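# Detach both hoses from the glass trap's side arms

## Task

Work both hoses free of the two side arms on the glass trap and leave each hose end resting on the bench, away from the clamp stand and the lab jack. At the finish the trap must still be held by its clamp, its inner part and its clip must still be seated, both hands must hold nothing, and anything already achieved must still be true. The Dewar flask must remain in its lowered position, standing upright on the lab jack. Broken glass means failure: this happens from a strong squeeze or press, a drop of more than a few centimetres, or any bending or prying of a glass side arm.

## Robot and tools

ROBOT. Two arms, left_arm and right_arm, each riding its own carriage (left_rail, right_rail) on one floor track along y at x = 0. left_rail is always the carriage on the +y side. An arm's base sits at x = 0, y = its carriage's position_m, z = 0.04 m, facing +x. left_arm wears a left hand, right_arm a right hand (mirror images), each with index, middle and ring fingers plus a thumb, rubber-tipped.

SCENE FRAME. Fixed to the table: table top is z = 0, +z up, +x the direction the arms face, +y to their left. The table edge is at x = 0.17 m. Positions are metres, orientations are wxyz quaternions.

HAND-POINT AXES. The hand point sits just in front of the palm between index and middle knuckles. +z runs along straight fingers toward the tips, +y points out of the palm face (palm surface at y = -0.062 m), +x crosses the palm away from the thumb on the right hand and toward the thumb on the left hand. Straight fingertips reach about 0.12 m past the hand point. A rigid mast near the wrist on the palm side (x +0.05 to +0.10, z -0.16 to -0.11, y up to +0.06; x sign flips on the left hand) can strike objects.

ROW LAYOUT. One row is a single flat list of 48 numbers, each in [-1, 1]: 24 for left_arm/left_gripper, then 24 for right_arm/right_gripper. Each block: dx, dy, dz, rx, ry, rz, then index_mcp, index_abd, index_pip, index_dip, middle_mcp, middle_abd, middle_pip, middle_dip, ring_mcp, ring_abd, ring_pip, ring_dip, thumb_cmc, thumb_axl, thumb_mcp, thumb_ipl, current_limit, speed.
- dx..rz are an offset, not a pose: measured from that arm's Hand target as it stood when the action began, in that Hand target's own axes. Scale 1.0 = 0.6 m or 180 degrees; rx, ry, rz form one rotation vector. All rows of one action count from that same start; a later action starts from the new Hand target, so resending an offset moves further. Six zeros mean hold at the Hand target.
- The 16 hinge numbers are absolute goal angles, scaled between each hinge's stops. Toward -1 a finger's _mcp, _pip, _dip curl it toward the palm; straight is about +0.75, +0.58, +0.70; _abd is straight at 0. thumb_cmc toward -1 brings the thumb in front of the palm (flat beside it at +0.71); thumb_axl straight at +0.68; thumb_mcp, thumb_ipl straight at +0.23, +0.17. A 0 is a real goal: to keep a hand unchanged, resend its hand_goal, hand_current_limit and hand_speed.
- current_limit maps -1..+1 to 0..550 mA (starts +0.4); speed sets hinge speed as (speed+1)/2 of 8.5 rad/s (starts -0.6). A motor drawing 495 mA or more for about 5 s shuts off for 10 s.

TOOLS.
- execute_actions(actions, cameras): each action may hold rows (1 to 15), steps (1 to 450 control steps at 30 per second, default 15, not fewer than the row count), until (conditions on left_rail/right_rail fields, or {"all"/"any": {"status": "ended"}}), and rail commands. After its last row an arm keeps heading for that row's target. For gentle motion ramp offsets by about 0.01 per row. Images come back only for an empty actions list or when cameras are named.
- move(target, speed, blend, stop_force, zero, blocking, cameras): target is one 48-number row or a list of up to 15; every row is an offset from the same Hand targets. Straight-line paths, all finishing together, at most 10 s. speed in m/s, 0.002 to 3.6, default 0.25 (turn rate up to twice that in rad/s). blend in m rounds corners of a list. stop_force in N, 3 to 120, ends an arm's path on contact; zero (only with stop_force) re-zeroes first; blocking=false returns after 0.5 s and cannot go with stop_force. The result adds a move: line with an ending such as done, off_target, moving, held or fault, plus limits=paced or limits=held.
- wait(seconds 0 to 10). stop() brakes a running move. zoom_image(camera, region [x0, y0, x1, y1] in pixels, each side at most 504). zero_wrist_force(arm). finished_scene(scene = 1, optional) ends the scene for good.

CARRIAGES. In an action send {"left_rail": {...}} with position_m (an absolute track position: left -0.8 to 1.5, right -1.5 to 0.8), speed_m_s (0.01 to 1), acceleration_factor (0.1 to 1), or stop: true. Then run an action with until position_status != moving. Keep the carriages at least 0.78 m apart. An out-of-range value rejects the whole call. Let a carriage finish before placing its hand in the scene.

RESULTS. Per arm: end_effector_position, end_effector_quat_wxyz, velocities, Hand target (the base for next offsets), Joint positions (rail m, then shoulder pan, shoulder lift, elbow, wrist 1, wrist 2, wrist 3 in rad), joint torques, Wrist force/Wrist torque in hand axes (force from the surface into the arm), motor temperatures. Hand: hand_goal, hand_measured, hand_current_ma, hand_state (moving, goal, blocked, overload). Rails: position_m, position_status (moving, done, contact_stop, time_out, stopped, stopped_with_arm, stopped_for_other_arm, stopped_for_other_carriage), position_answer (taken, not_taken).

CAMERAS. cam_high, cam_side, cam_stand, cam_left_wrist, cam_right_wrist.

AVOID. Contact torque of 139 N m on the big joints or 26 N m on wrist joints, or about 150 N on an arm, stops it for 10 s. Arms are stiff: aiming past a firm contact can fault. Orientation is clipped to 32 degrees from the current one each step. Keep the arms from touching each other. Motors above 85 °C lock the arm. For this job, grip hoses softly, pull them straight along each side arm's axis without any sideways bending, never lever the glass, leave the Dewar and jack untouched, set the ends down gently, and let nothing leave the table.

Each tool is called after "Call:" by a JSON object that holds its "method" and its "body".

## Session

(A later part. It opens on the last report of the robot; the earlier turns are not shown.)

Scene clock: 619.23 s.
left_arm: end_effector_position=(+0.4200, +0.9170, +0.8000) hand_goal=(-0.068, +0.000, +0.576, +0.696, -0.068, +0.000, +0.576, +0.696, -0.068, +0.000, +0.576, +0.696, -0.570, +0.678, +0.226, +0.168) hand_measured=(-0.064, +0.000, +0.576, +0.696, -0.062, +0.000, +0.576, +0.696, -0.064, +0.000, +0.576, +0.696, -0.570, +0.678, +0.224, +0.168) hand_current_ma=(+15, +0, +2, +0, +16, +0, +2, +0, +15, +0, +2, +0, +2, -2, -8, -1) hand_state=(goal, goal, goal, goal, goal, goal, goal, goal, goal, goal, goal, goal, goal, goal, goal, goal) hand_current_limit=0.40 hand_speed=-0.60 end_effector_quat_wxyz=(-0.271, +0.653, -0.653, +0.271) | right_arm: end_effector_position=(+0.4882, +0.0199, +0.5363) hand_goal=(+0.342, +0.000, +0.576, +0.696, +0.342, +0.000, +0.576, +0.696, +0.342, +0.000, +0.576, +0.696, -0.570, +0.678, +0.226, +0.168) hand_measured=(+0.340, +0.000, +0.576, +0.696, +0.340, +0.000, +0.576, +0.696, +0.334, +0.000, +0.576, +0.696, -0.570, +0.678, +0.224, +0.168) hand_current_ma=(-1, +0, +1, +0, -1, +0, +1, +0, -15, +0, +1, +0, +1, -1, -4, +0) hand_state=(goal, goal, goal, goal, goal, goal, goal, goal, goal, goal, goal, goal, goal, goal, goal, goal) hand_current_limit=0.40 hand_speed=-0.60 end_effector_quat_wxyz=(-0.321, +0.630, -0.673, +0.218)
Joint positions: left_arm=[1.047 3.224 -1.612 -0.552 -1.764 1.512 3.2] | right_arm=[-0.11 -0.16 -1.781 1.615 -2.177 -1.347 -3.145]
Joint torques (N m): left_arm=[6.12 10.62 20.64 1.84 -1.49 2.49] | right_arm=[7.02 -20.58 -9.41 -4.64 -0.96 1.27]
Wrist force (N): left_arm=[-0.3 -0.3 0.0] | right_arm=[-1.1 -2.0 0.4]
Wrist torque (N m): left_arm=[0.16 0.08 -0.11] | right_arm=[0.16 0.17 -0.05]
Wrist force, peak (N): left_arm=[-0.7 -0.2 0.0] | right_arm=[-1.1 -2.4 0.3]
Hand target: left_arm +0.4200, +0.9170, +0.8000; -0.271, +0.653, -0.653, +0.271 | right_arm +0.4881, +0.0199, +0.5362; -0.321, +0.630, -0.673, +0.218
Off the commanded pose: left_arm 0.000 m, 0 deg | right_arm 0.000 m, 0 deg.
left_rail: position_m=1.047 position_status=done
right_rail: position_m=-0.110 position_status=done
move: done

Call:
{"method": "execute_actions", "body": {"actions": [{"rows":[[0,0,0,0,0,0,-0.0685,0,0.576,0.696,-0.0685,0,0.576,0.696,-0.0685,0,0.576,0.696,-0.571,0.678,0.226,0.168,0.4,-0.6,0,0,0,0,0,0,0.342,0,-0.3,0.2,0.342,0,-0.3,0.2,0.342,0,0.576,0.696,-0.571,0.678,0.226,0.168,-0.2,-0.75]],"steps":45}], "cameras": ["cam_right_wrist"]}}

Call:
{"method": "zoom_image", "body": {"camera": "cam_right_wrist", "region": [180, 0, 560, 300]}}

Scene clock: 631.70 s.
left_arm: end_effector_position=(+0.4200, +0.9170, +0.8000) hand_goal=(-0.068, +0.000, +0.576, +0.696, -0.068, +0.000, +0.576, +0.696, -0.068, +0.000, +0.576, +0.696, -0.570, +0.678, +0.226, +0.168) hand_measured=(-0.064, +0.000, +0.576, +0.696, -0.062, +0.000, +0.576, +0.696, -0.064, +0.000, +0.576, +0.696, -0.570, +0.678, +0.224, +0.168) hand_current_ma=(+15, +0, +2, +0, +16, +0, +2, +0, +15, +0, +2, +0, +2, -2, -8, -1) hand_state=(goal, goal, goal, goal, goal, goal, goal, goal, goal, goal, goal, goal, goal, goal, goal, goal) hand_current_limit=0.40 hand_speed=-0.60 end_effector_quat_wxyz=(-0.271, +0.653, -0.653, +0.271) | right_arm: end_effector_position=(+0.4881, +0.0199, +0.5362) hand_goal=(+0.342, +0.000, -0.300, +0.200, +0.342, +0.000, -0.300, +0.200, +0.342, +0.000, +0.576, +0.696, -0.570, +0.678, +0.226, +0.168) hand_measured=(+0.340, +0.000, -0.294, +0.204, +0.342, +0.000, -0.294, +0.204, +0.334, +0.000, +0.576, +0.696, -0.570, +0.678, +0.224, +0.168) hand_current_ma=(-1, +0, +8, +4, -1, +0, +7, +4, -15, +0, +1, +0, +1, -1, -4, +0) hand_state=(goal, goal, goal, goal, goal, goal, goal, goal, goal, goal, goal, goal, goal, goal, goal, goal) hand_current_limit=-0.20 hand_speed=-0.75 end_effector_quat_wxyz=(-0.321, +0.630, -0.673, +0.218)
Joint positions: left_arm=[1.047 3.224 -1.612 -0.552 -1.764 1.512 3.2] | right_arm=[-0.11 -0.16 -1.782 1.616 -2.177 -1.347 -3.145]
Joint torques (N m): left_arm=[6.55 10.39 20.55 1.88 -1.51 2.35] | right_arm=[-11.51 -21.43 -9.81 -4.15 0.77 -2.23]
Wrist force (N): left_arm=[-0.3 -0.3 -0.1] | right_arm=[-0.8 -2.1 0.3]
Wrist torque (N m): left_arm=[0.16 0.08 -0.10] | right_arm=[0.18 0.12 -0.03]
Wrist force, peak (N): left_arm=[-0.5 -0.2 0.4] | right_arm=[-1.3 -2.6 0.6]
Hand target: left_arm +0.4200, +0.9170, +0.8000; -0.271, +0.653, -0.653, +0.271 | right_arm +0.4881, +0.0199, +0.5362; -0.321, +0.630, -0.673, +0.218
Off the commanded pose: left_arm 0.000 m, 0 deg | right_arm 0.000 m, 0 deg.
left_rail: position_m=1.047 position_status=done
right_rail: position_m=-0.110 position_status=done
camera_calibration:
cam_right_wrist: T_world_to_cam=[[-0.44466, 0.821079, -0.35792, 0.430821], [-0.159586, 0.32058, 0.933681, -0.470143], [0.881368, 0.472289, -0.0115164, -0.305152], [0, 0, 0, 1]] pos_world=[0.385492, -0.0589, 0.589649]
Images, in order (width x height): cam_right_wrist 672x504.

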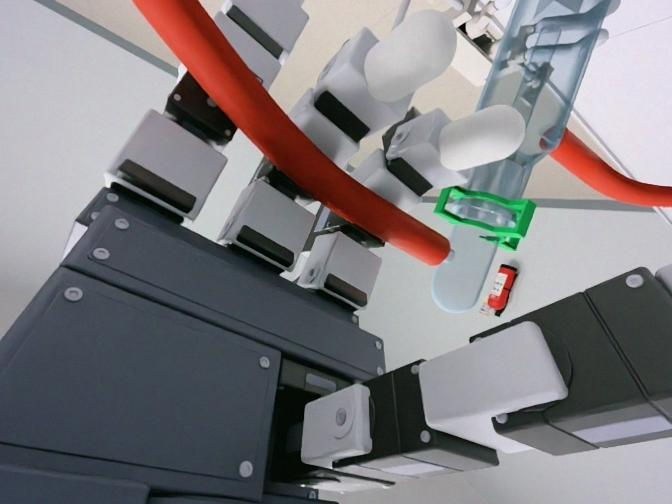

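Scaled by 1.326.

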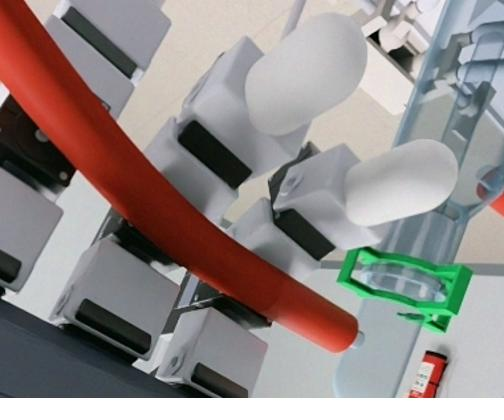

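Call:
{"method": "execute_actions", "body": {"actions": [{"rows":[[0,0,0,0,0,0,-0.0685,0,0.576,0.696,-0.0685,0,0.576,0.696,-0.0685,0,0.576,0.696,-0.571,0.678,0.226,0.168,0.4,-0.6,0,0,0,0,0,0,0.342,0,-0.65,-0.1,0.342,0,-0.65,-0.1,0.342,0,0.576,0.696,-0.571,0.678,0.226,0.168,-0.2,-0.8]],"steps":45}], "cameras": ["cam_right_wrist"]}}

Call:
{"method": "zoom_image", "body": {"camera": "cam_right_wrist", "region": [180, 0, 560, 300]}}

Scene clock: 643.17 s.
left_arm: end_effector_position=(+0.4200, +0.9170, +0.8000) hand_goal=(-0.068, +0.000, +0.576, +0.696, -0.068, +0.000, +0.576, +0.696, -0.068, +0.000, +0.576, +0.696, -0.570, +0.678, +0.226, +0.168) hand_measured=(-0.064, +0.000, +0.576, +0.696, -0.062, +0.000, +0.576, +0.696, -0.064, +0.000, +0.576, +0.696, -0.570, +0.678, +0.224, +0.168) hand_current_ma=(+15, +0, +2, +0, +16, +0, +2, +0, +15, +0, +2, +0, +2, -2, -8, -1) hand_state=(goal, goal, goal, goal, goal, goal, goal, goal, goal, goal, goal, goal, goal, goal, goal, goal) hand_current_limit=0.40 hand_speed=-0.60 end_effector_quat_wxyz=(-0.271, +0.653, -0.653, +0.271) | right_arm: end_effector_position=(+0.4881, +0.0199, +0.5362) hand_goal=(+0.342, +0.000, -0.650, -0.100, +0.342, +0.000, -0.650, -0.100, +0.342, +0.000, +0.576, +0.696, -0.570, +0.678, +0.226, +0.168) hand_measured=(+0.340, -0.004, -0.628, -0.096, +0.342, +0.000, -0.644, -0.096, +0.334, +0.000, +0.576, +0.696, -0.570, +0.678, +0.224, +0.168) hand_current_ma=(-1, -3, +48, +4, +1, +0, +9, +4, -15, +0, +1, +0, +1, -1, -4, +0) hand_state=(goal, goal, blocked, goal, goal, goal, goal, goal, goal, goal, goal, goal, goal, goal, goal, goal) hand_current_limit=-0.20 hand_speed=-0.80 end_effector_quat_wxyz=(-0.321, +0.630, -0.673, +0.218)
Joint positions: left_arm=[1.047 3.224 -1.612 -0.552 -1.764 1.512 3.2] | right_arm=[-0.11 -0.16 -1.782 1.616 -2.177 -1.347 -3.145]
Joint torques (N m): left_arm=[5.64 11.11 20.48 1.94 -1.45 2.35] | right_arm=[-11.57 -20.99 -17.76 -4.19 0.87 -2.27]
Wrist force (N): left_arm=[-0.2 0.0 0.1] | right_arm=[-1.1 -0.4 1.9]
Wrist torque (N m): left_arm=[0.19 0.07 -0.10] | right_arm=[0.16 0.21 -0.11]
Wrist force, peak (N): left_arm=[-0.5 -0.2 0.3] | right_arm=[-0.9 -2.7 0.7]
Hand target: left_arm +0.4200, +0.9170, +0.8000; -0.271, +0.653, -0.653, +0.271 | right_arm +0.4881, +0.0199, +0.5362; -0.321, +0.630, -0.673, +0.218
Off the commanded pose: left_arm 0.000 m, 0 deg | right_arm 0.000 m, 0 deg.
left_rail: position_m=1.047 position_status=done
right_rail: position_m=-0.110 position_status=done
camera_calibration:
cam_right_wrist: T_world_to_cam=[[-0.444678, 0.821117, -0.35781, 0.43073], [-0.159533, 0.320484, 0.933723, -0.4701], [0.881368, 0.472289, -0.0115172, -0.305152], [0, 0, 0, 1]] pos_world=[0.385492, -0.0588998, 0.589549]
Images, in order (width x height): cam_right_wrist 672x504.

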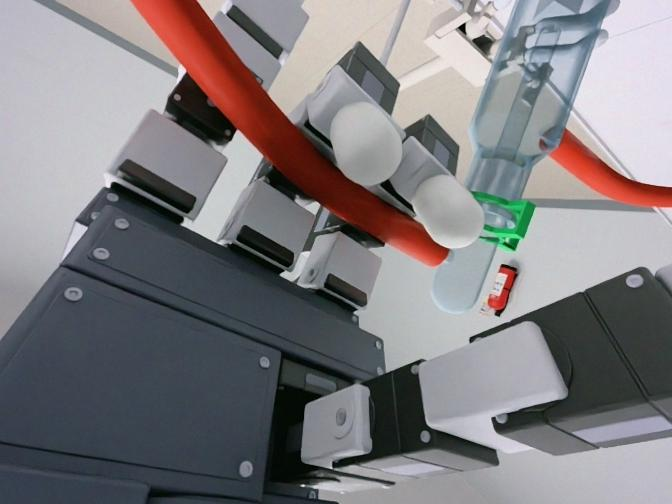

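Scaled by 1.326.

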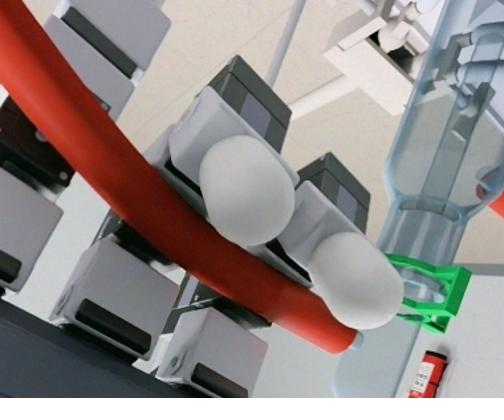

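Call:
{"method": "execute_actions", "body": {"actions": [{"rows":[[0,0,0,0,0,0,-0.0685,0,0.576,0.696,-0.0685,0,0.576,0.696,-0.0685,0,0.576,0.696,-0.571,0.678,0.226,0.168,0.4,-0.6,0,0,0,0,0,0,0.342,0,-0.65,-0.5,0.342,0,-0.65,-0.5,0.342,0,0.576,0.696,-0.571,0.678,0.226,0.168,-0.2,-0.8]],"steps":40}], "cameras": ["cam_right_wrist"]}}

Call:
{"method": "zoom_image", "body": {"camera": "cam_right_wrist", "region": [180, 0, 560, 300]}}

Scene clock: 657.37 s.
left_arm: end_effector_position=(+0.4200, +0.9170, +0.8000) hand_goal=(-0.068, +0.000, +0.576, +0.696, -0.068, +0.000, +0.576, +0.696, -0.068, +0.000, +0.576, +0.696, -0.570, +0.678, +0.226, +0.168) hand_measured=(-0.064, +0.000, +0.576, +0.696, -0.062, +0.000, +0.576, +0.696, -0.064, +0.000, +0.576, +0.696, -0.570, +0.678, +0.224, +0.168) hand_current_ma=(+15, +0, +2, +0, +16, +0, +2, +0, +15, +0, +2, +0, +2, -2, -8, -1) hand_state=(goal, goal, goal, goal, goal, goal, goal, goal, goal, goal, goal, goal, goal, goal, goal, goal) hand_current_limit=0.40 hand_speed=-0.60 end_effector_quat_wxyz=(-0.271, +0.653, -0.653, +0.271) | right_arm: end_effector_position=(+0.4881, +0.0199, +0.5362) hand_goal=(+0.342, +0.000, -0.650, -0.500, +0.342, +0.000, -0.650, -0.500, +0.342, +0.000, +0.576, +0.696, -0.570, +0.678, +0.226, +0.168) hand_measured=(+0.340, -0.004, -0.628, -0.498, +0.342, +0.000, -0.644, -0.496, +0.334, +0.000, +0.576, +0.696, -0.570, +0.678, +0.224, +0.168) hand_current_ma=(-1, -3, +48, +3, +1, +0, +8, +4, -15, +0, +1, +0, +1, -1, -4, +0) hand_state=(goal, goal, blocked, goal, goal, goal, goal, goal, goal, goal, goal, goal, goal, goal, goal, goal) hand_current_limit=-0.20 hand_speed=-0.80 end_effector_quat_wxyz=(-0.321, +0.630, -0.673, +0.218)
Joint positions: left_arm=[1.047 3.224 -1.612 -0.552 -1.764 1.512 3.2] | right_arm=[-0.11 -0.16 -1.782 1.616 -2.177 -1.347 -3.145]
Joint torques (N m): left_arm=[5.86 11.93 19.96 1.93 -1.37 2.55] | right_arm=[-10.94 -21.43 -29.56 -4.11 0.7 -2.3]
Wrist force (N): left_arm=[-0.4 0.0 0.1] | right_arm=[-1.1 -0.5 2.0]
Wrist torque (N m): left_arm=[0.18 0.10 -0.12] | right_arm=[0.16 0.21 -0.11]
Wrist force, peak (N): left_arm=[-0.5 -0.2 0.0] | right_arm=[-1.5 -0.9 2.2]
Hand target: left_arm +0.4200, +0.9170, +0.8000; -0.271, +0.653, -0.653, +0.271 | right_arm +0.4881, +0.0199, +0.5362; -0.321, +0.630, -0.673, +0.218
Off the commanded pose: left_arm 0.000 m, 0 deg | right_arm 0.000 m, 0 deg.
left_rail: position_m=1.047 position_status=done
right_rail: position_m=-0.110 position_status=done
camera_calibration:
cam_right_wrist: T_world_to_cam=[[-0.44466, 0.821079, -0.35792, 0.430821], [-0.159586, 0.32058, 0.933681, -0.470143], [0.881368, 0.472289, -0.0115164, -0.305152], [0, 0, 0, 1]] pos_world=[0.385492, -0.0589, 0.589649]
Images, in order (width x height): cam_right_wrist 672x504.

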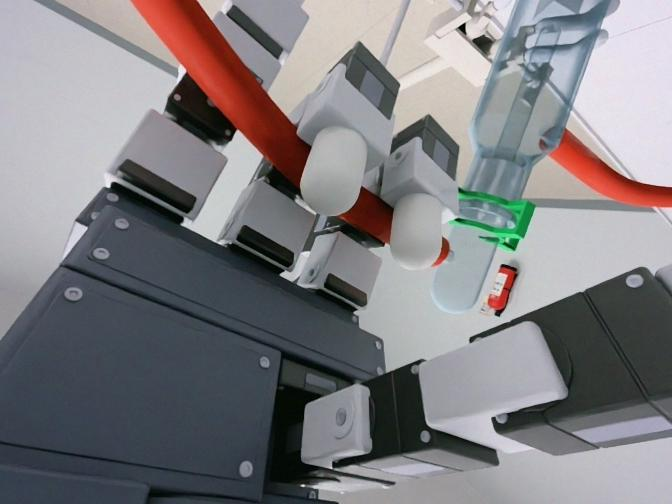

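Scaled by 1.326.

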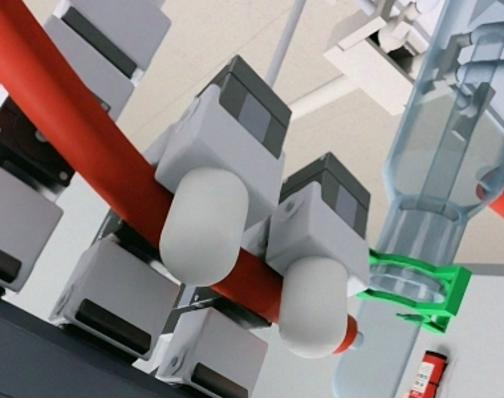

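Call:
{"method": "execute_actions", "body": {"actions": [{"rows":[[0,0,0,0,0,0,-0.0685,0,0.576,0.696,-0.0685,0,0.576,0.696,-0.0685,0,0.576,0.696,-0.571,0.678,0.226,0.168,0.4,-0.6,0,0,0.0025,0,0,0,0.342,0,-0.7,-0.95,0.342,0,-0.7,-0.95,0.342,0,0.576,0.696,-0.571,0.678,0.226,0.168,-0.4,-0.8]],"steps":60}], "cameras": ["cam_right_wrist"]}}

Call:
{"method": "zoom_image", "body": {"camera": "cam_right_wrist", "region": [180, 0, 560, 300]}}

Scene clock: 671.60 s.
left_arm: end_effector_position=(+0.4200, +0.9170, +0.8000) hand_goal=(-0.068, +0.000, +0.576, +0.696, -0.068, +0.000, +0.576, +0.696, -0.068, +0.000, +0.576, +0.696, -0.570, +0.678, +0.226, +0.168) hand_measured=(-0.064, +0.000, +0.576, +0.696, -0.062, +0.000, +0.576, +0.696, -0.064, +0.000, +0.576, +0.696, -0.570, +0.678, +0.224, +0.168) hand_current_ma=(+15, +0, +2, +0, +16, +0, +2, +0, +15, +0, +2, +0, +2, -2, -8, -1) hand_state=(goal, goal, goal, goal, goal, goal, goal, goal, goal, goal, goal, goal, goal, goal, goal, goal) hand_current_limit=0.40 hand_speed=-0.60 end_effector_quat_wxyz=(-0.271, +0.653, -0.653, +0.271) | right_arm: end_effector_position=(+0.4892, +0.0201, +0.5352) hand_goal=(+0.342, +0.000, -0.700, -0.950, +0.342, +0.000, -0.700, -0.950, +0.342, +0.000, +0.576, +0.696, -0.570, +0.678, +0.226, +0.168) hand_measured=(+0.334, -0.006, -0.664, -0.594, +0.344, +0.000, -0.682, -0.578, +0.334, +0.000, +0.576, +0.696, -0.570, +0.678, +0.224, +0.168) hand_current_ma=(-11, -9, +92, +165, +2, +0, +33, +165, -15, +0, +1, +0, +1, -1, -4, +0) hand_state=(goal, goal, blocked, blocked, goal, goal, goal, blocked, goal, goal, goal, goal, goal, goal, goal, goal) hand_current_limit=-0.40 hand_speed=-0.80 end_effector_quat_wxyz=(-0.321, +0.630, -0.673, +0.218)
Joint positions: left_arm=[1.047 3.224 -1.612 -0.552 -1.764 1.512 3.2] | right_arm=[-0.11 -0.159 -1.779 1.617 -2.181 -1.347 -3.145]
Joint torques (N m): left_arm=[6.42 11.38 19.2 2.05 -1.28 2.44] | right_arm=[11.52 -8.29 -10.53 -4.72 -1.52 2.58]
Wrist force (N): left_arm=[-0.3 -0.1 0.1] | right_arm=[-0.9 -0.7 -0.1]
Wrist torque (N m): left_arm=[0.18 0.08 -0.10] | right_arm=[0.23 0.14 -0.11]
Wrist force, peak (N): left_arm=[-0.6 0.0 0.2] | right_arm=[-1.5 0.7 2.7]
Hand target: left_arm +0.4200, +0.9170, +0.8000; -0.271, +0.653, -0.653, +0.271 | right_arm +0.4892, +0.0201, +0.5352; -0.321, +0.630, -0.673, +0.218
Off the commanded pose: left_arm 0.000 m, 0 deg | right_arm 0.000 m, 0 deg.
left_rail: position_m=1.047 position_status=done
right_rail: position_m=-0.110 position_status=done
camera_calibration:
cam_right_wrist: T_world_to_cam=[[-0.44466, 0.821079, -0.35792, 0.430708], [-0.159586, 0.32058, 0.933681, -0.46902], [0.881368, 0.472289, -0.0115164, -0.30614], [0, 0, 0, 1]] pos_world=[0.386492, -0.0587, 0.588549]
Images, in order (width x height): cam_right_wrist 672x504.

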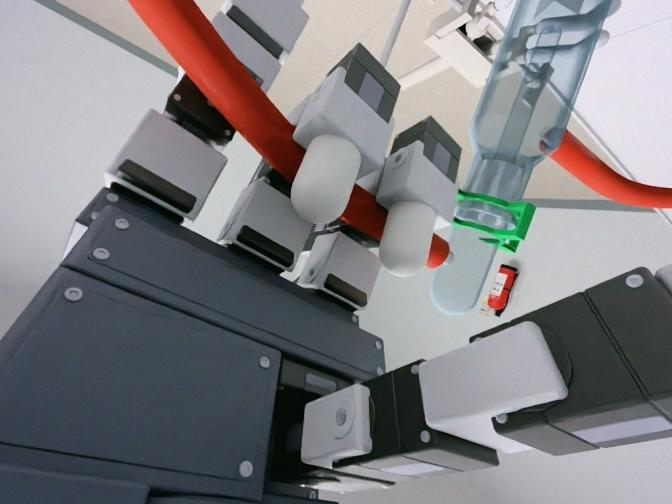

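Scaled by 1.326.

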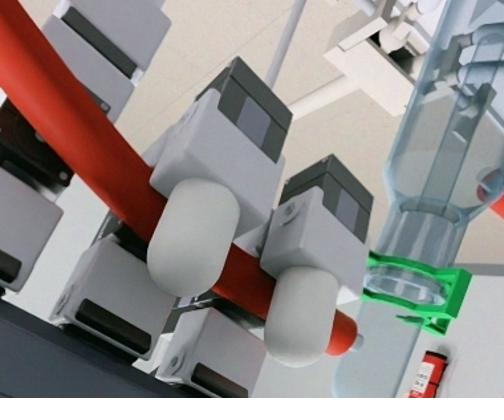

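Call:
{"method": "execute_actions", "body": {"actions": [{"rows":[[0,0,0,0,0,0,-0.0685,0,0.576,0.696,-0.0685,0,0.576,0.696,-0.0685,0,0.576,0.696,-0.571,0.678,0.226,0.168,0.4,-0.6,0,0,0,0,0,0,0.342,0,-0.75,-1,0.342,0,-0.75,-1,0.342,0,0.576,0.696,-0.571,0.678,0.226,0.168,0.55,-0.8]],"steps":30}]}}

Call:
{"method": "move", "body": {"target": [0,0,0,0,0,0,-0.0685,0,0.576,0.696,-0.0685,0,0.576,0.696,-0.0685,0,0.576,0.696,-0.571,0.678,0.226,0.168,0.4,-0.6,0.0329,-0.0037,-0.0037,0,0,0,0.342,0,-0.75,-1,0.342,0,-0.75,-1,0.342,0,0.576,0.696,-0.571,0.678,0.226,0.168,0.55,-0.8], "speed": 0.03, "stop_force": 20, "cameras": ["cam_high","cam_stand","cam_right_wrist"]}}

Scene clock: 702.37 s.
left_arm: end_effector_position=(+0.4200, +0.9170, +0.8000) hand_goal=(-0.068, +0.000, +0.576, +0.696, -0.068, +0.000, +0.576, +0.696, -0.068, +0.000, +0.576, +0.696, -0.570, +0.678, +0.226, +0.168) hand_measured=(-0.064, +0.000, +0.576, +0.696, -0.062, +0.000, +0.576, +0.696, -0.064, +0.000, +0.576, +0.696, -0.570, +0.678, +0.224, +0.168) hand_current_ma=(+15, +0, +2, +0, +16, +0, +2, +0, +15, +0, +2, +0, +2, -2, -8, -1) hand_state=(goal, goal, goal, goal, goal, goal, goal, goal, goal, goal, goal, goal, goal, goal, goal, goal) hand_current_limit=0.40 hand_speed=-0.60 end_effector_quat_wxyz=(-0.271, +0.653, -0.653, +0.271) | right_arm: end_effector_position=(+0.4892, +0.0201, +0.5352) hand_goal=(+0.342, +0.000, -0.750, -1.000, +0.342, +0.000, -0.750, -1.000, +0.342, +0.000, +0.576, +0.696, -0.570, +0.678, +0.226, +0.168) hand_measured=(+0.334, -0.006, -0.672, -0.610, +0.344, +0.000, -0.686, -0.596, +0.334, +0.000, +0.576, +0.696, -0.570, +0.678, +0.224, +0.168) hand_current_ma=(-13, -9, +248, +426, +2, +0, +189, +426, -15, +0, +1, +0, +1, -1, -4, +0) hand_state=(goal, goal, blocked, blocked, goal, goal, blocked, blocked, goal, goal, goal, goal, goal, goal, goal, goal) hand_current_limit=0.55 hand_speed=-0.80 end_effector_quat_wxyz=(-0.321, +0.630, -0.673, +0.218)
Joint positions: left_arm=[1.047 3.224 -1.612 -0.552 -1.764 1.512 3.2] | right_arm=[-0.11 -0.159 -1.779 1.617 -2.181 -1.347 -3.145]
Joint torques (N m): left_arm=[5.9 11.68 19.98 2.1 -1.27 2.45] | right_arm=[10.65 -8.4 -10.31 -4.5 -1.35 2.59]
Wrist force (N): left_arm=[-0.4 -0.2 0.0] | right_arm=[-1.0 -0.4 0.0]
Wrist torque (N m): left_arm=[0.17 0.09 -0.12] | right_arm=[0.24 0.17 -0.16]
Wrist force, peak (N): left_arm=[-0.6 0.0 0.3] | right_arm=[-1.1 -1.1 -0.3]
Hand target: left_arm +0.4200, +0.9170, +0.8000; -0.271, +0.653, -0.653, +0.271 | right_arm +0.4892, +0.0201, +0.5352; -0.321, +0.630, -0.673, +0.218
Off the commanded pose: left_arm 0.000 m, 0 deg | right_arm 0.000 m, 0 deg.
left_rail: position_m=1.047 position_status=done
right_rail: position_m=-0.110 position_status=done

Scene clock: 704.07 s.
left_arm: end_effector_position=(+0.4200, +0.9170, +0.8000) hand_goal=(-0.068, +0.000, +0.576, +0.696, -0.068, +0.000, +0.576, +0.696, -0.068, +0.000, +0.576, +0.696, -0.570, +0.678, +0.226, +0.168) hand_measured=(-0.064, +0.000, +0.576, +0.696, -0.062, +0.000, +0.576, +0.696, -0.064, +0.000, +0.576, +0.696, -0.570, +0.678, +0.224, +0.168) hand_current_ma=(+15, +0, +2, +0, +16, +0, +2, +0, +15, +0, +2, +0, +2, -2, -8, -1) hand_state=(goal, goal, goal, goal, goal, goal, goal, goal, goal, goal, goal, goal, goal, goal, goal, goal) hand_current_limit=0.40 hand_speed=-0.60 end_effector_quat_wxyz=(-0.271, +0.653, -0.653, +0.271) | right_arm: end_effector_position=(+0.4892, +0.0001, +0.5352) hand_goal=(+0.342, +0.000, -0.750, -1.000, +0.342, +0.000, -0.750, -1.000, +0.342, +0.000, +0.576, +0.696, -0.570, +0.678, +0.226, +0.168) hand_measured=(+0.336, -0.006, -0.672, -0.612, +0.344, +0.000, -0.686, -0.596, +0.334, +0.000, +0.576, +0.696, -0.570, +0.678, +0.224, +0.168) hand_current_ma=(-11, -9, +248, +426, +2, +0, +189, +426, -15, +0, +1, +0, +1, -1, -4, +0) hand_state=(goal, goal, blocked, blocked, goal, goal, blocked, blocked, goal, goal, goal, goal, goal, goal, goal, goal) hand_current_limit=0.55 hand_speed=-0.80 end_effector_quat_wxyz=(-0.321, +0.630, -0.673, +0.218)
Joint positions: left_arm=[1.047 3.224 -1.612 -0.552 -1.764 1.512 3.2] | right_arm=[-0.11 -0.213 -1.788 1.622 -2.167 -1.31 -3.184]
Joint torques (N m): left_arm=[5.26 11.65 20.02 1.96 -1.2 2.33] | right_arm=[-15.6 -22.08 -11.26 -2.02 0.94 -2.76]
Wrist force (N): left_arm=[-0.2 -0.2 0.2] | right_arm=[-6.2 0.8 3.2]
Wrist torque (N m): left_arm=[0.14 0.07 -0.10] | right_arm=[0.09 0.16 -0.26]
Wrist force, peak (N): left_arm=[-0.6 -0.2 0.1] | right_arm=[-7.8 1.1 2.7]
Hand target: left_arm +0.4200, +0.9170, +0.8000; -0.271, +0.653, -0.653, +0.271 | right_arm +0.4892, +0.0001, +0.5352; -0.321, +0.630, -0.673, +0.218
Off the commanded pose: left_arm 0.000 m, 0 deg | right_arm 0.000 m, 0 deg.
left_rail: position_m=1.047 position_status=done
right_rail: position_m=-0.110 position_status=done
move: done
camera_calibration:
cam_right_wrist: T_world_to_cam=[[-0.44466, 0.821079, -0.35792, 0.44713], [-0.159586, 0.32058, 0.933681, -0.462609], [0.881368, 0.472289, -0.0115164, -0.296694], [0, 0, 0, 1]] pos_world=[0.386492, -0.0787, 0.588549]
Images, in order (width x height): cam_high 672x504, cam_stand 672x504, cam_right_wrist 672x504.

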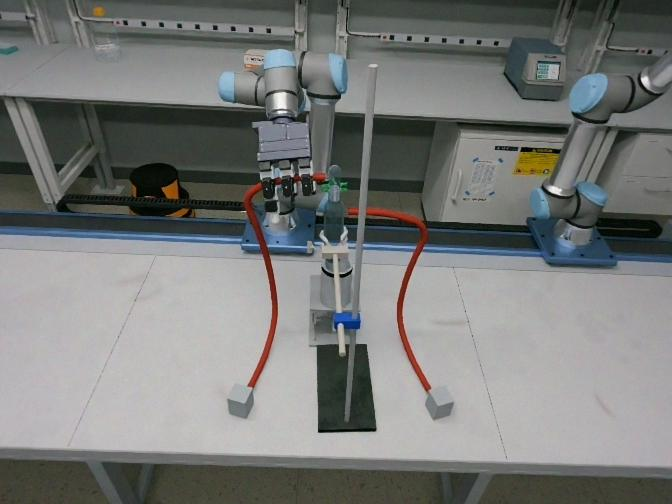

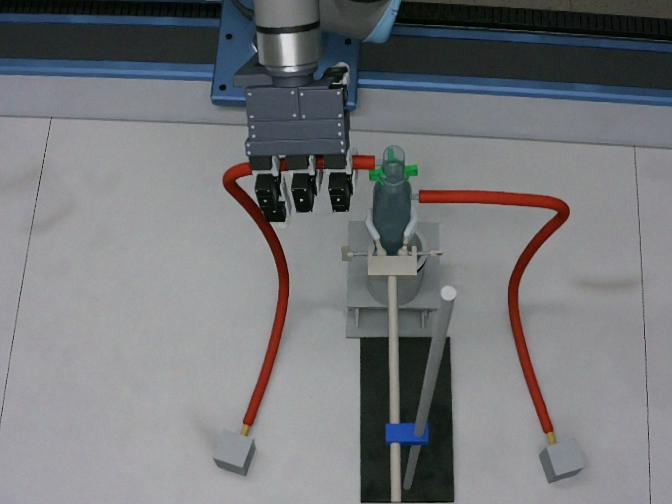

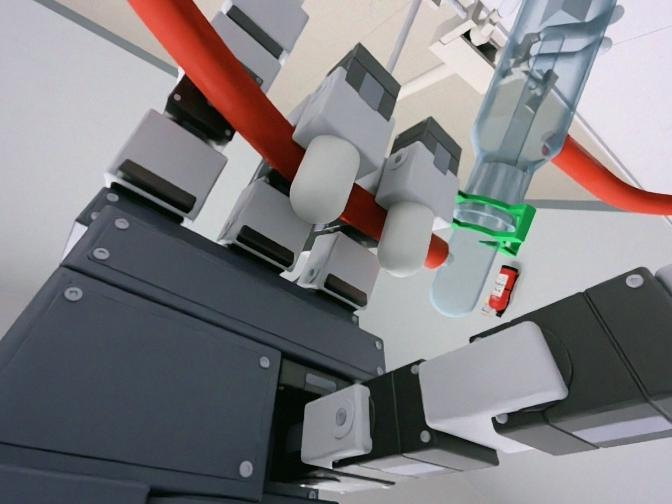

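Call:
{"method": "move", "body": {"target": [0,0,0,0,0,0,-0.0685,0,0.576,0.696,-0.0685,0,0.576,0.696,-0.0685,0,0.576,0.696,-0.571,0.678,0.226,0.168,0.4,-0.6,-0.0329,0.0037,0.0037,0,0,0,0.342,0,-0.75,-1,0.342,0,-0.75,-1,0.342,0,0.576,0.696,-0.571,0.678,0.226,0.168,0.55,-0.8], "speed": 0.03, "cameras": ["cam_high","cam_stand"]}}

Scene clock: 769.43 s.
left_arm: end_effector_position=(+0.4200, +0.9170, +0.8000) hand_goal=(-0.068, +0.000, +0.576, +0.696, -0.068, +0.000, +0.576, +0.696, -0.068, +0.000, +0.576, +0.696, -0.570, +0.678, +0.226, +0.168) hand_measured=(-0.064, +0.000, +0.576, +0.696, -0.062, +0.000, +0.576, +0.696, -0.064, +0.000, +0.576, +0.696, -0.570, +0.678, +0.224, +0.168) hand_current_ma=(+15, +0, +2, +0, +16, +0, +2, +0, +15, +0, +2, +0, +2, -2, -8, -1) hand_state=(goal, goal, goal, goal, goal, goal, goal, goal, goal, goal, goal, goal, goal, goal, goal, goal) hand_current_limit=0.40 hand_speed=-0.60 end_effector_quat_wxyz=(-0.271, +0.653, -0.653, +0.271) | right_arm: end_effector_position=(+0.4892, +0.0199, +0.5352) hand_goal=(+0.342, +0.000, -0.750, -1.000, +0.342, +0.000, -0.750, -1.000, +0.342, +0.000, +0.576, +0.696, -0.570, +0.678, +0.226, +0.168) hand_measured=(+0.330, -0.006, -0.672, -0.612, +0.344, +0.000, -0.686, -0.596, +0.334, +0.000, +0.576, +0.696, -0.570, +0.678, +0.224, +0.168) hand_current_ma=(-24, -8, +248, +426, +2, +0, +189, +426, -15, +0, +1, +0, +1, -1, -4, +0) hand_state=(goal, goal, blocked, blocked, goal, goal, blocked, blocked, goal, goal, goal, goal, goal, goal, goal, goal) hand_current_limit=0.55 hand_speed=-0.80 end_effector_quat_wxyz=(-0.321, +0.630, -0.673, +0.218) end_effector_velocity=(+0.000, +0.001, -0.001) end_effector_angular_velocity=(+0.001, +0.002, -0.002)
Joint positions: left_arm=[1.047 3.224 -1.612 -0.552 -1.764 1.512 3.2] | right_arm=[-0.11 -0.16 -1.779 1.617 -2.181 -1.347 -3.145]
Joint velocities: left_arm=[within noise] | right_arm=[0 0.004 0.001 0.001 -0.001 -0.003 0.005]
Joint torques (N m): left_arm=[5.72 13.03 19.48 2.11 -1.44 2.4] | right_arm=[13.22 -7.8 -38.98 -4.68 -0.7 2.81]
Wrist force (N): left_arm=[-0.3 -0.2 0.2] | right_arm=[3.6 -1.4 -1.8]
Wrist torque (N m): left_arm=[0.16 0.08 -0.10] | right_arm=[0.26 0.07 0.06]
Wrist force, peak (N): left_arm=[-0.7 0.1 0.1] | right_arm=[-6.4 0.9 3.2]
Hand target: left_arm +0.4200, +0.9170, +0.8000; -0.271, +0.653, -0.653, +0.271 | right_arm +0.4892, +0.0201, +0.5352; -0.321, +0.630, -0.673, +0.218
Off the commanded pose: left_arm 0.000 m, 0 deg | right_arm 0.000 m, 0 deg.
left_rail: position_m=1.047 position_status=done
right_rail: position_m=-0.110 position_status=done
move: done
Images, in order (width x height): cam_high 672x504, cam_stand 672x504.

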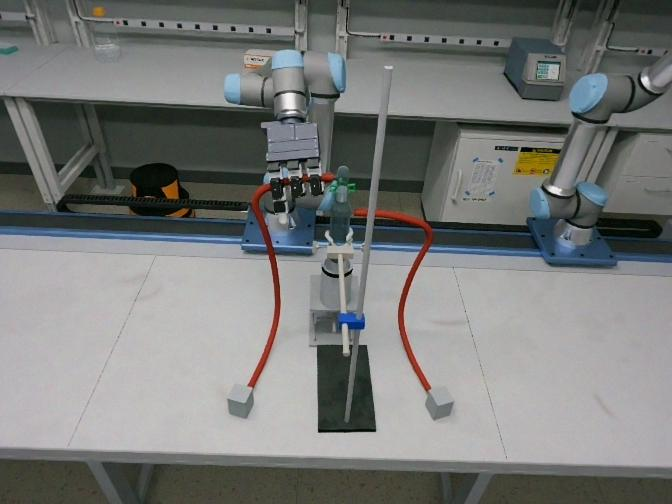

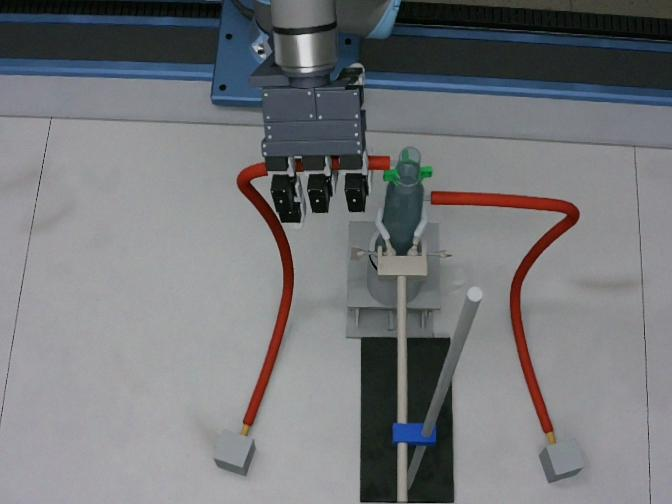

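Call:
{"method": "zoom_image", "body": {"camera": "cam_stand", "region": [340, 130, 480, 235]}}

Scaled by 3.600.

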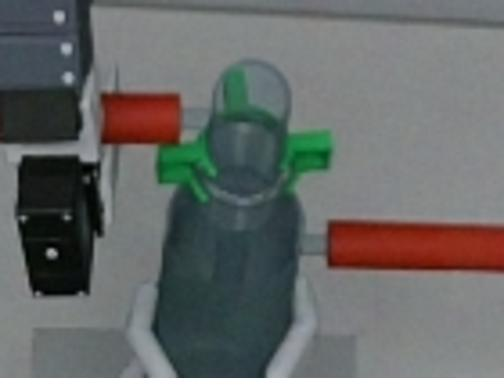

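Call:
{"method": "execute_actions", "body": {"actions": [{"left_rail":{"position_m":0.68,"speed_m_s":0.4,"acceleration_factor":0.5},"rows":[[0,0,0,0,0,0,0.342,0,0.576,0.696,0.342,0,0.576,0.696,0.342,0,0.576,0.696,-0.571,0.678,0.226,0.168,0.4,-0.6,0.005,-0.0006,-0.0006,0,0,0,0.342,0,-0.75,-1,0.342,0,-0.75,-1,0.342,0,0.576,0.696,-0.571,0.678,0.226,0.168,0.55,-0.8],[0,0,0,0,0,0,0.342,0,0.576,0.696,0.342,0,0.576,0.696,0.342,0,0.576,0.696,-0.571,0.678,0.226,0.168,0.4,-0.6,0.01,-0.0012,-0.0012,0,0,0,0.342,0,-0.75,-1,0.342,0,-0.75,-1,0.342,0,0.576,0.696,-0.571,0.678,0.226,0.168,0.55,-0.8],[0,0,0,0,0,0,0.342,0,0.576,0.696,0.342,0,0.576,0.696,0.342,0,0.576,0.696,-0.571,0.678,0.226,0.168,0.4,-0.6,0.0148,-0.0017,-0.0017,0,0,0,0.342,0,-0.75,-1,0.342,0,-0.75,-1,0.342,0,0.576,0.696,-0.571,0.678,0.226,0.168,0.55,-0.8]],"steps":120,"until":{"left_rail":{"position_status":["!=","moving"]}}}], "cameras": []}}

Call:
{"method": "move", "body": {"target": [0.55,0.2,0.2,0,0.0314,-0.0314,0.342,0,0.576,0.696,0.342,0,0.576,0.696,0.342,0,0.576,0.696,-0.571,0.678,0.226,0.168,0.4,-0.6,0,0,0,0,0,0,0.342,0,-0.75,-1,0.342,0,-0.75,-1,0.342,0,0.576,0.696,-0.571,0.678,0.226,0.168,0.55,-0.8], "speed": 0.2, "cameras": ["cam_high","cam_stand","cam_left_wrist","cam_side"]}}

Scene clock: 886.07 s.
left_arm: end_effector_position=(+0.4200, +0.5499, +0.8000) hand_goal=(+0.342, +0.000, +0.576, +0.696, +0.342, +0.000, +0.576, +0.696, +0.342, +0.000, +0.576, +0.696, -0.570, +0.678, +0.226, +0.168) hand_measured=(+0.334, +0.000, +0.576, +0.696, +0.332, +0.000, +0.576, +0.696, +0.334, +0.000, +0.576, +0.696, -0.570, +0.678, +0.224, +0.168) hand_current_ma=(-29, +0, +2, +0, -31, +0, +2, +0, -29, +0, +2, +0, +2, -2, -8, -1) hand_state=(goal, goal, goal, goal, goal, goal, goal, goal, goal, goal, goal, goal, goal, goal, goal, goal) hand_current_limit=0.40 hand_speed=-0.60 end_effector_quat_wxyz=(-0.271, +0.653, -0.653, +0.271) | right_arm: end_effector_position=(+0.4892, +0.0111, +0.5352) hand_goal=(+0.342, +0.000, -0.750, -1.000, +0.342, +0.000, -0.750, -1.000, +0.342, +0.000, +0.576, +0.696, -0.570, +0.678, +0.226, +0.168) hand_measured=(+0.332, -0.008, -0.672, -0.612, +0.344, +0.000, -0.686, -0.596, +0.334, +0.000, +0.576, +0.696, -0.570, +0.678, +0.224, +0.168) hand_current_ma=(-19, -9, +248, +426, +1, +0, +189, +426, -15, +0, +1, +0, +0, -1, -4, +0) hand_state=(goal, goal, blocked, blocked, goal, goal, blocked, blocked, goal, goal, goal, goal, goal, goal, goal, goal) hand_current_limit=0.55 hand_speed=-0.80 end_effector_quat_wxyz=(-0.321, +0.630, -0.673, +0.218)
Joint positions: left_arm=[0.68 3.224 -1.612 -0.552 -1.764 1.512 3.2] | right_arm=[-0.11 -0.183 -1.784 1.619 -2.175 -1.331 -3.162]
Joint torques (N m): left_arm=[-5.42 12.59 20.02 2.23 -1.3 2.29] | right_arm=[-14.61 -21.86 -10.47 -1.86 1.01 -2.72]
Wrist force (N): left_arm=[-0.1 -0.3 -0.1] | right_arm=[-6.1 1.0 1.7]
Wrist torque (N m): left_arm=[0.08 0.06 -0.10] | right_arm=[0.18 0.14 -0.28]
Wrist force, peak (N): left_arm=[-1.2 0.1 -0.2] | right_arm=[-6.5 1.0 2.0]
Hand target: left_arm +0.4200, +0.5499, +0.8000; -0.271, +0.653, -0.653, +0.271 | right_arm +0.4892, +0.0111, +0.5352; -0.321, +0.630, -0.673, +0.218
Off the commanded pose: left_arm 0.000 m, 0 deg | right_arm 0.000 m, 0 deg.
left_rail: position_m=0.680 speed_m_s=0.40 position_status=done
right_rail: position_m=-0.110 position_status=done
No camera images: "cameras" was empty.

Scene clock: 888.57 s.
left_arm: end_effector_position=(+0.4200, +0.2200, +0.6304) hand_goal=(+0.342, +0.000, +0.576, +0.696, +0.342, +0.000, +0.576, +0.696, +0.342, +0.000, +0.576, +0.696, -0.570, +0.678, +0.226, +0.168) hand_measured=(+0.334, +0.000, +0.576, +0.696, +0.332, +0.000, +0.576, +0.696, +0.334, +0.000, +0.576, +0.696, -0.570, +0.678, +0.224, +0.168) hand_current_ma=(-29, +0, +2, +0, -31, +0, +2, +0, -28, +0, +2, +0, +2, -2, -8, -1) hand_state=(goal, goal, goal, goal, goal, goal, goal, goal, goal, goal, goal, goal, goal, goal, goal, goal) hand_current_limit=0.40 hand_speed=-0.60 end_effector_quat_wxyz=(-0.224, +0.671, -0.633, +0.315) | right_arm: end_effector_position=(+0.4892, +0.0111, +0.5352) hand_goal=(+0.342, +0.000, -0.750, -1.000, +0.342, +0.000, -0.750, -1.000, +0.342, +0.000, +0.576, +0.696, -0.570, +0.678, +0.226, +0.168) hand_measured=(+0.332, -0.008, -0.672, -0.612, +0.344, +0.000, -0.686, -0.596, +0.334, +0.000, +0.576, +0.696, -0.570, +0.678, +0.224, +0.168) hand_current_ma=(-19, -9, +248, +426, +1, +0, +189, +426, -15, +0, +1, +0, +0, -1, -4, +0) hand_state=(goal, goal, blocked, blocked, goal, goal, blocked, blocked, goal, goal, goal, goal, goal, goal, goal, goal) hand_current_limit=0.55 hand_speed=-0.80 end_effector_quat_wxyz=(-0.321, +0.630, -0.673, +0.218)
Joint positions: left_arm=[0.68 2.496 -1.725 -0.999 -1.26 1.925 2.574] | right_arm=[-0.11 -0.183 -1.784 1.619 -2.175 -1.331 -3.162]
Joint torques (N m): left_arm=[-7.13 22.2 28.88 4 2.05 -2.45] | right_arm=[-14.47 -21.23 -11.72 -2.07 1.16 -2.62]
Wrist force (N): left_arm=[-0.9 0.0 0.4] | right_arm=[-6.1 1.1 1.9]
Wrist torque (N m): left_arm=[0.09 0.17 -0.04] | right_arm=[0.18 0.14 -0.28]
Wrist force, peak (N): left_arm=[-1.1 -0.4 -0.3] | right_arm=[-6.3 0.9 2.2]
Hand target: left_arm +0.4200, +0.2199, +0.6303; -0.224, +0.671, -0.633, +0.315 | right_arm +0.4892, +0.0111, +0.5352; -0.321, +0.630, -0.673, +0.218
Off the commanded pose: left_arm 0.000 m, 0 deg | right_arm 0.000 m, 0 deg.
left_rail: position_m=0.680 speed_m_s=0.40 position_status=done
right_rail: position_m=-0.110 position_status=done
move: done
camera_calibration:
cam_left_wrist: T_world_to_cam=[[0.460577, 0.837422, 0.294268, -0.593978], [-0.140274, -0.258689, 0.955721, -0.537012], [0.876466, -0.481461, -0.00167721, -0.136213], [0, 0, 0, 1]] pos_world=[0.31763, 0.29291, 0.687794]
Images, in order (width x height): cam_high 672x504, cam_side 672x504, cam_stand 672x504, cam_left_wrist 672x504.

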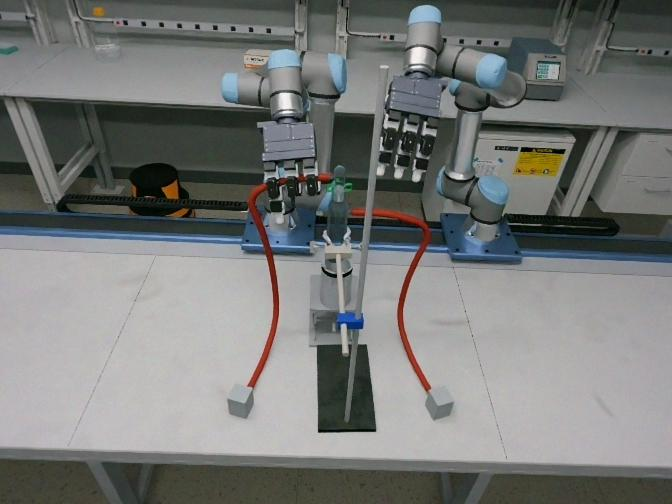

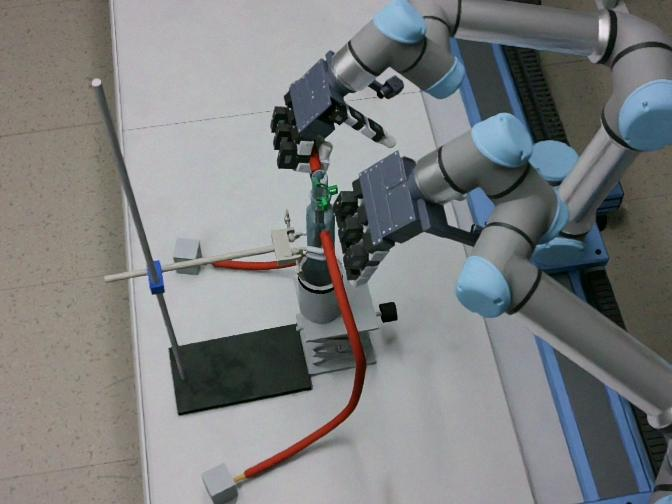

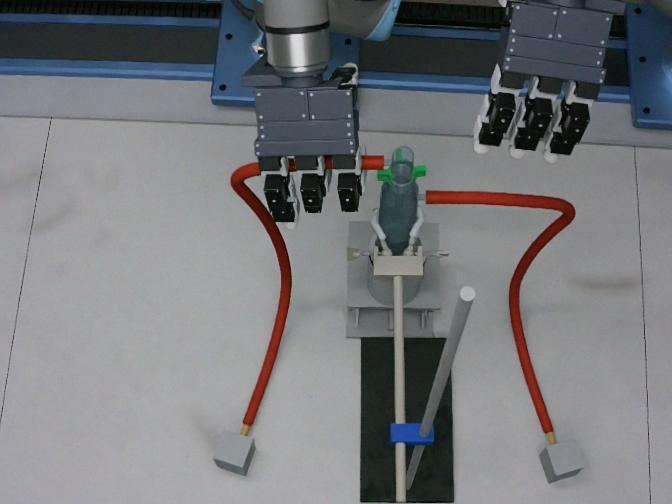

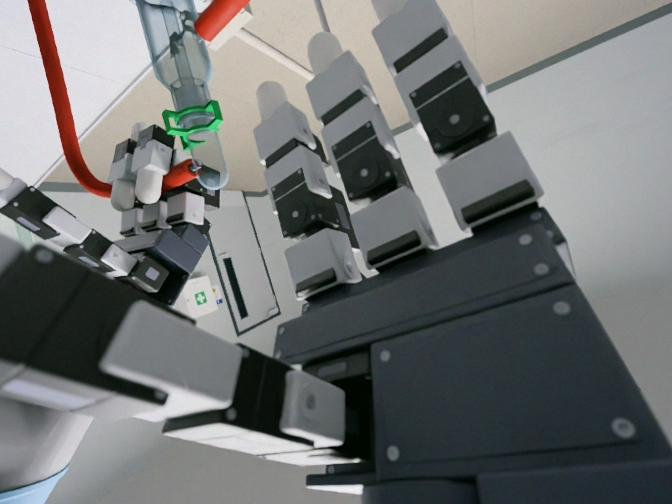

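Call:
{"method": "zoom_image", "body": {"camera": "cam_stand", "region": [460, 90, 600, 210]}}

Call:
{"method": "zoom_image", "body": {"camera": "cam_side", "region": [260, 150, 440, 300]}}

Scaled by 3.600.

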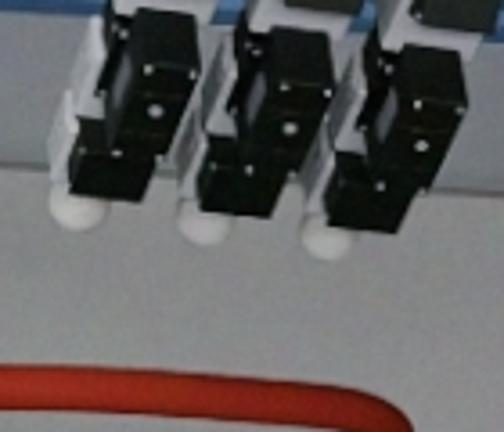

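Scaled by 2.800.

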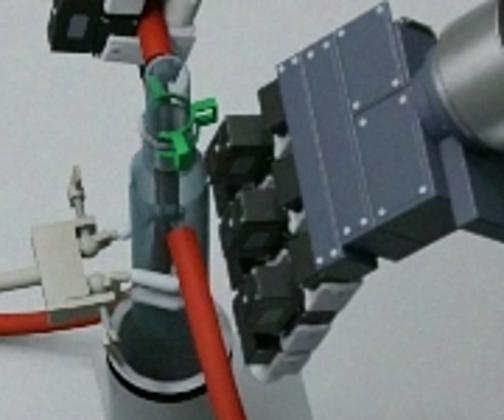

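Call:
{"method": "move", "body": {"target": [[-0.007,-0.0418,0.1116,0,0,0,0.342,0,0.576,0.696,0.342,0,0.576,0.696,0.342,0,0.576,0.696,-0.571,0.678,0.226,0.168,0.4,-0.6,0,0,0,0,0,0,0.342,0,-0.75,-1,0.342,0,-0.75,-1,0.342,0,0.576,0.696,-0.571,0.678,0.226,0.168,0.55,-0.8],[-0.0412,0.1307,0.2848,0,0,0,0.342,0,0.576,0.696,0.342,0,0.576,0.696,0.342,0,0.576,0.696,-0.571,0.678,0.226,0.168,0.4,-0.6,0,0,0,0,0,0,0.342,0,-0.75,-1,0.342,0,-0.75,-1,0.342,0,0.576,0.696,-0.571,0.678,0.226,0.168,0.55,-0.8]], "speed": 0.12, "blend": [0.02,0], "cameras": ["cam_side","cam_stand","cam_left_wrist"]}}

Scene clock: 943.97 s.
left_arm: end_effector_position=(+0.4854, +0.2198, +0.4524) hand_goal=(+0.342, +0.000, +0.576, +0.696, +0.342, +0.000, +0.576, +0.696, +0.342, +0.000, +0.576, +0.696, -0.570, +0.678, +0.226, +0.168) hand_measured=(+0.334, +0.000, +0.576, +0.696, +0.334, +0.000, +0.576, +0.696, +0.334, +0.000, +0.576, +0.696, -0.570, +0.678, +0.224, +0.168) hand_current_ma=(-28, +0, +2, +0, -30, +0, +2, +0, -28, +0, +2, +0, +2, -2, -8, -1) hand_state=(goal, goal, goal, goal, goal, goal, goal, goal, goal, goal, goal, goal, goal, goal, goal, goal) hand_current_limit=0.40 hand_speed=-0.60 end_effector_quat_wxyz=(-0.224, +0.671, -0.633, +0.315) | right_arm: end_effector_position=(+0.4892, +0.0111, +0.5352) hand_goal=(+0.342, +0.000, -0.750, -1.000, +0.342, +0.000, -0.750, -1.000, +0.342, +0.000, +0.576, +0.696, -0.570, +0.678, +0.226, +0.168) hand_measured=(+0.332, -0.008, -0.672, -0.612, +0.344, +0.000, -0.686, -0.596, +0.334, +0.000, +0.576, +0.696, -0.570, +0.678, +0.224, +0.168) hand_current_ma=(-19, -9, +248, +426, +1, +0, +189, +426, -15, +0, +1, +0, +0, -1, -4, +0) hand_state=(goal, goal, blocked, blocked, goal, goal, blocked, blocked, goal, goal, goal, goal, goal, goal, goal, goal) hand_current_limit=0.55 hand_speed=-0.80 end_effector_quat_wxyz=(-0.321, +0.630, -0.673, +0.218)
Joint positions: left_arm=[0.68 2.567 -1.755 -1.434 -0.778 1.877 2.63] | right_arm=[-0.11 -0.183 -1.784 1.619 -2.175 -1.331 -3.162]
Joint torques (N m): left_arm=[5.78 24.47 16.85 3.88 -1.01 2.37] | right_arm=[-15.1 -20.87 -11.94 -2.2 1.04 -2.74]
Wrist force (N): left_arm=[-0.5 0.1 0.1] | right_arm=[-6.1 1.1 1.7]
Wrist torque (N m): left_arm=[0.12 0.12 -0.10] | right_arm=[0.20 0.15 -0.28]
Wrist force, peak (N): left_arm=[-0.7 0.4 0.7] | right_arm=[-6.5 0.8 1.7]
Hand target: left_arm +0.4854, +0.2198, +0.4523; -0.224, +0.671, -0.633, +0.315 | right_arm +0.4892, +0.0111, +0.5352; -0.321, +0.630, -0.673, +0.218
Off the commanded pose: left_arm 0.000 m, 0 deg | right_arm 0.000 m, 0 deg.
left_rail: position_m=0.680 speed_m_s=0.40 position_status=done
right_rail: position_m=-0.110 position_status=done
move: done
camera_calibration:
cam_left_wrist: T_world_to_cam=[[0.460577, 0.837422, 0.294268, -0.571553], [-0.140274, -0.258689, 0.955721, -0.357771], [0.876466, -0.481461, -0.00167721, -0.193929], [0, 0, 0, 1]] pos_world=[0.38303, 0.29271, 0.509794]
Images, in order (width x height): cam_side 672x504, cam_stand 672x504, cam_left_wrist 672x504.

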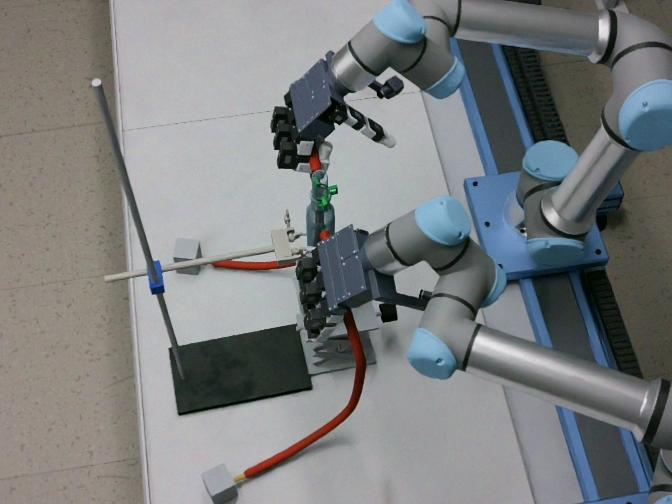

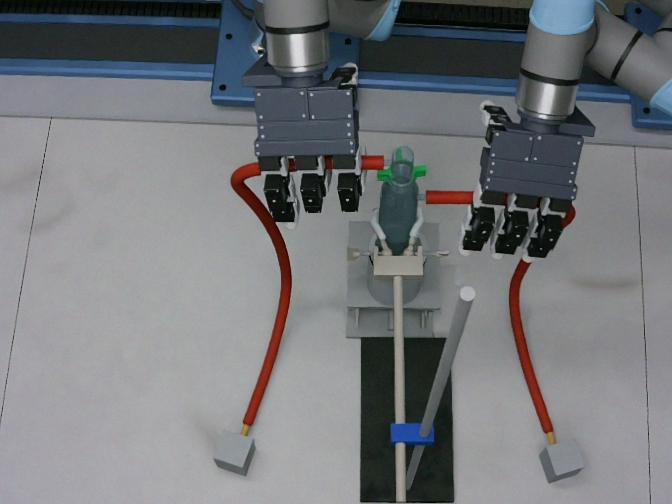

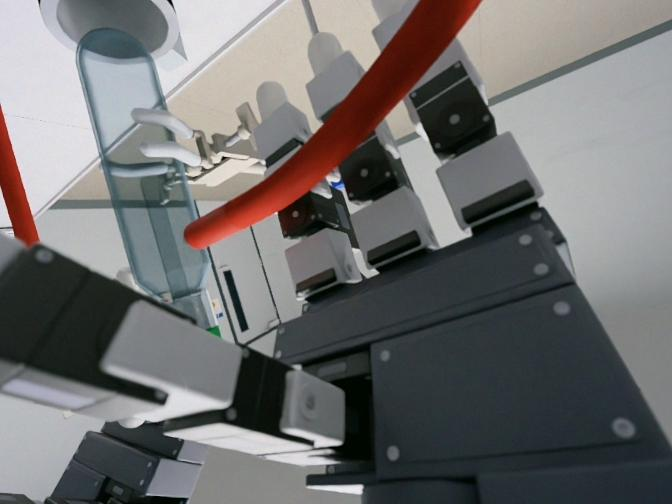

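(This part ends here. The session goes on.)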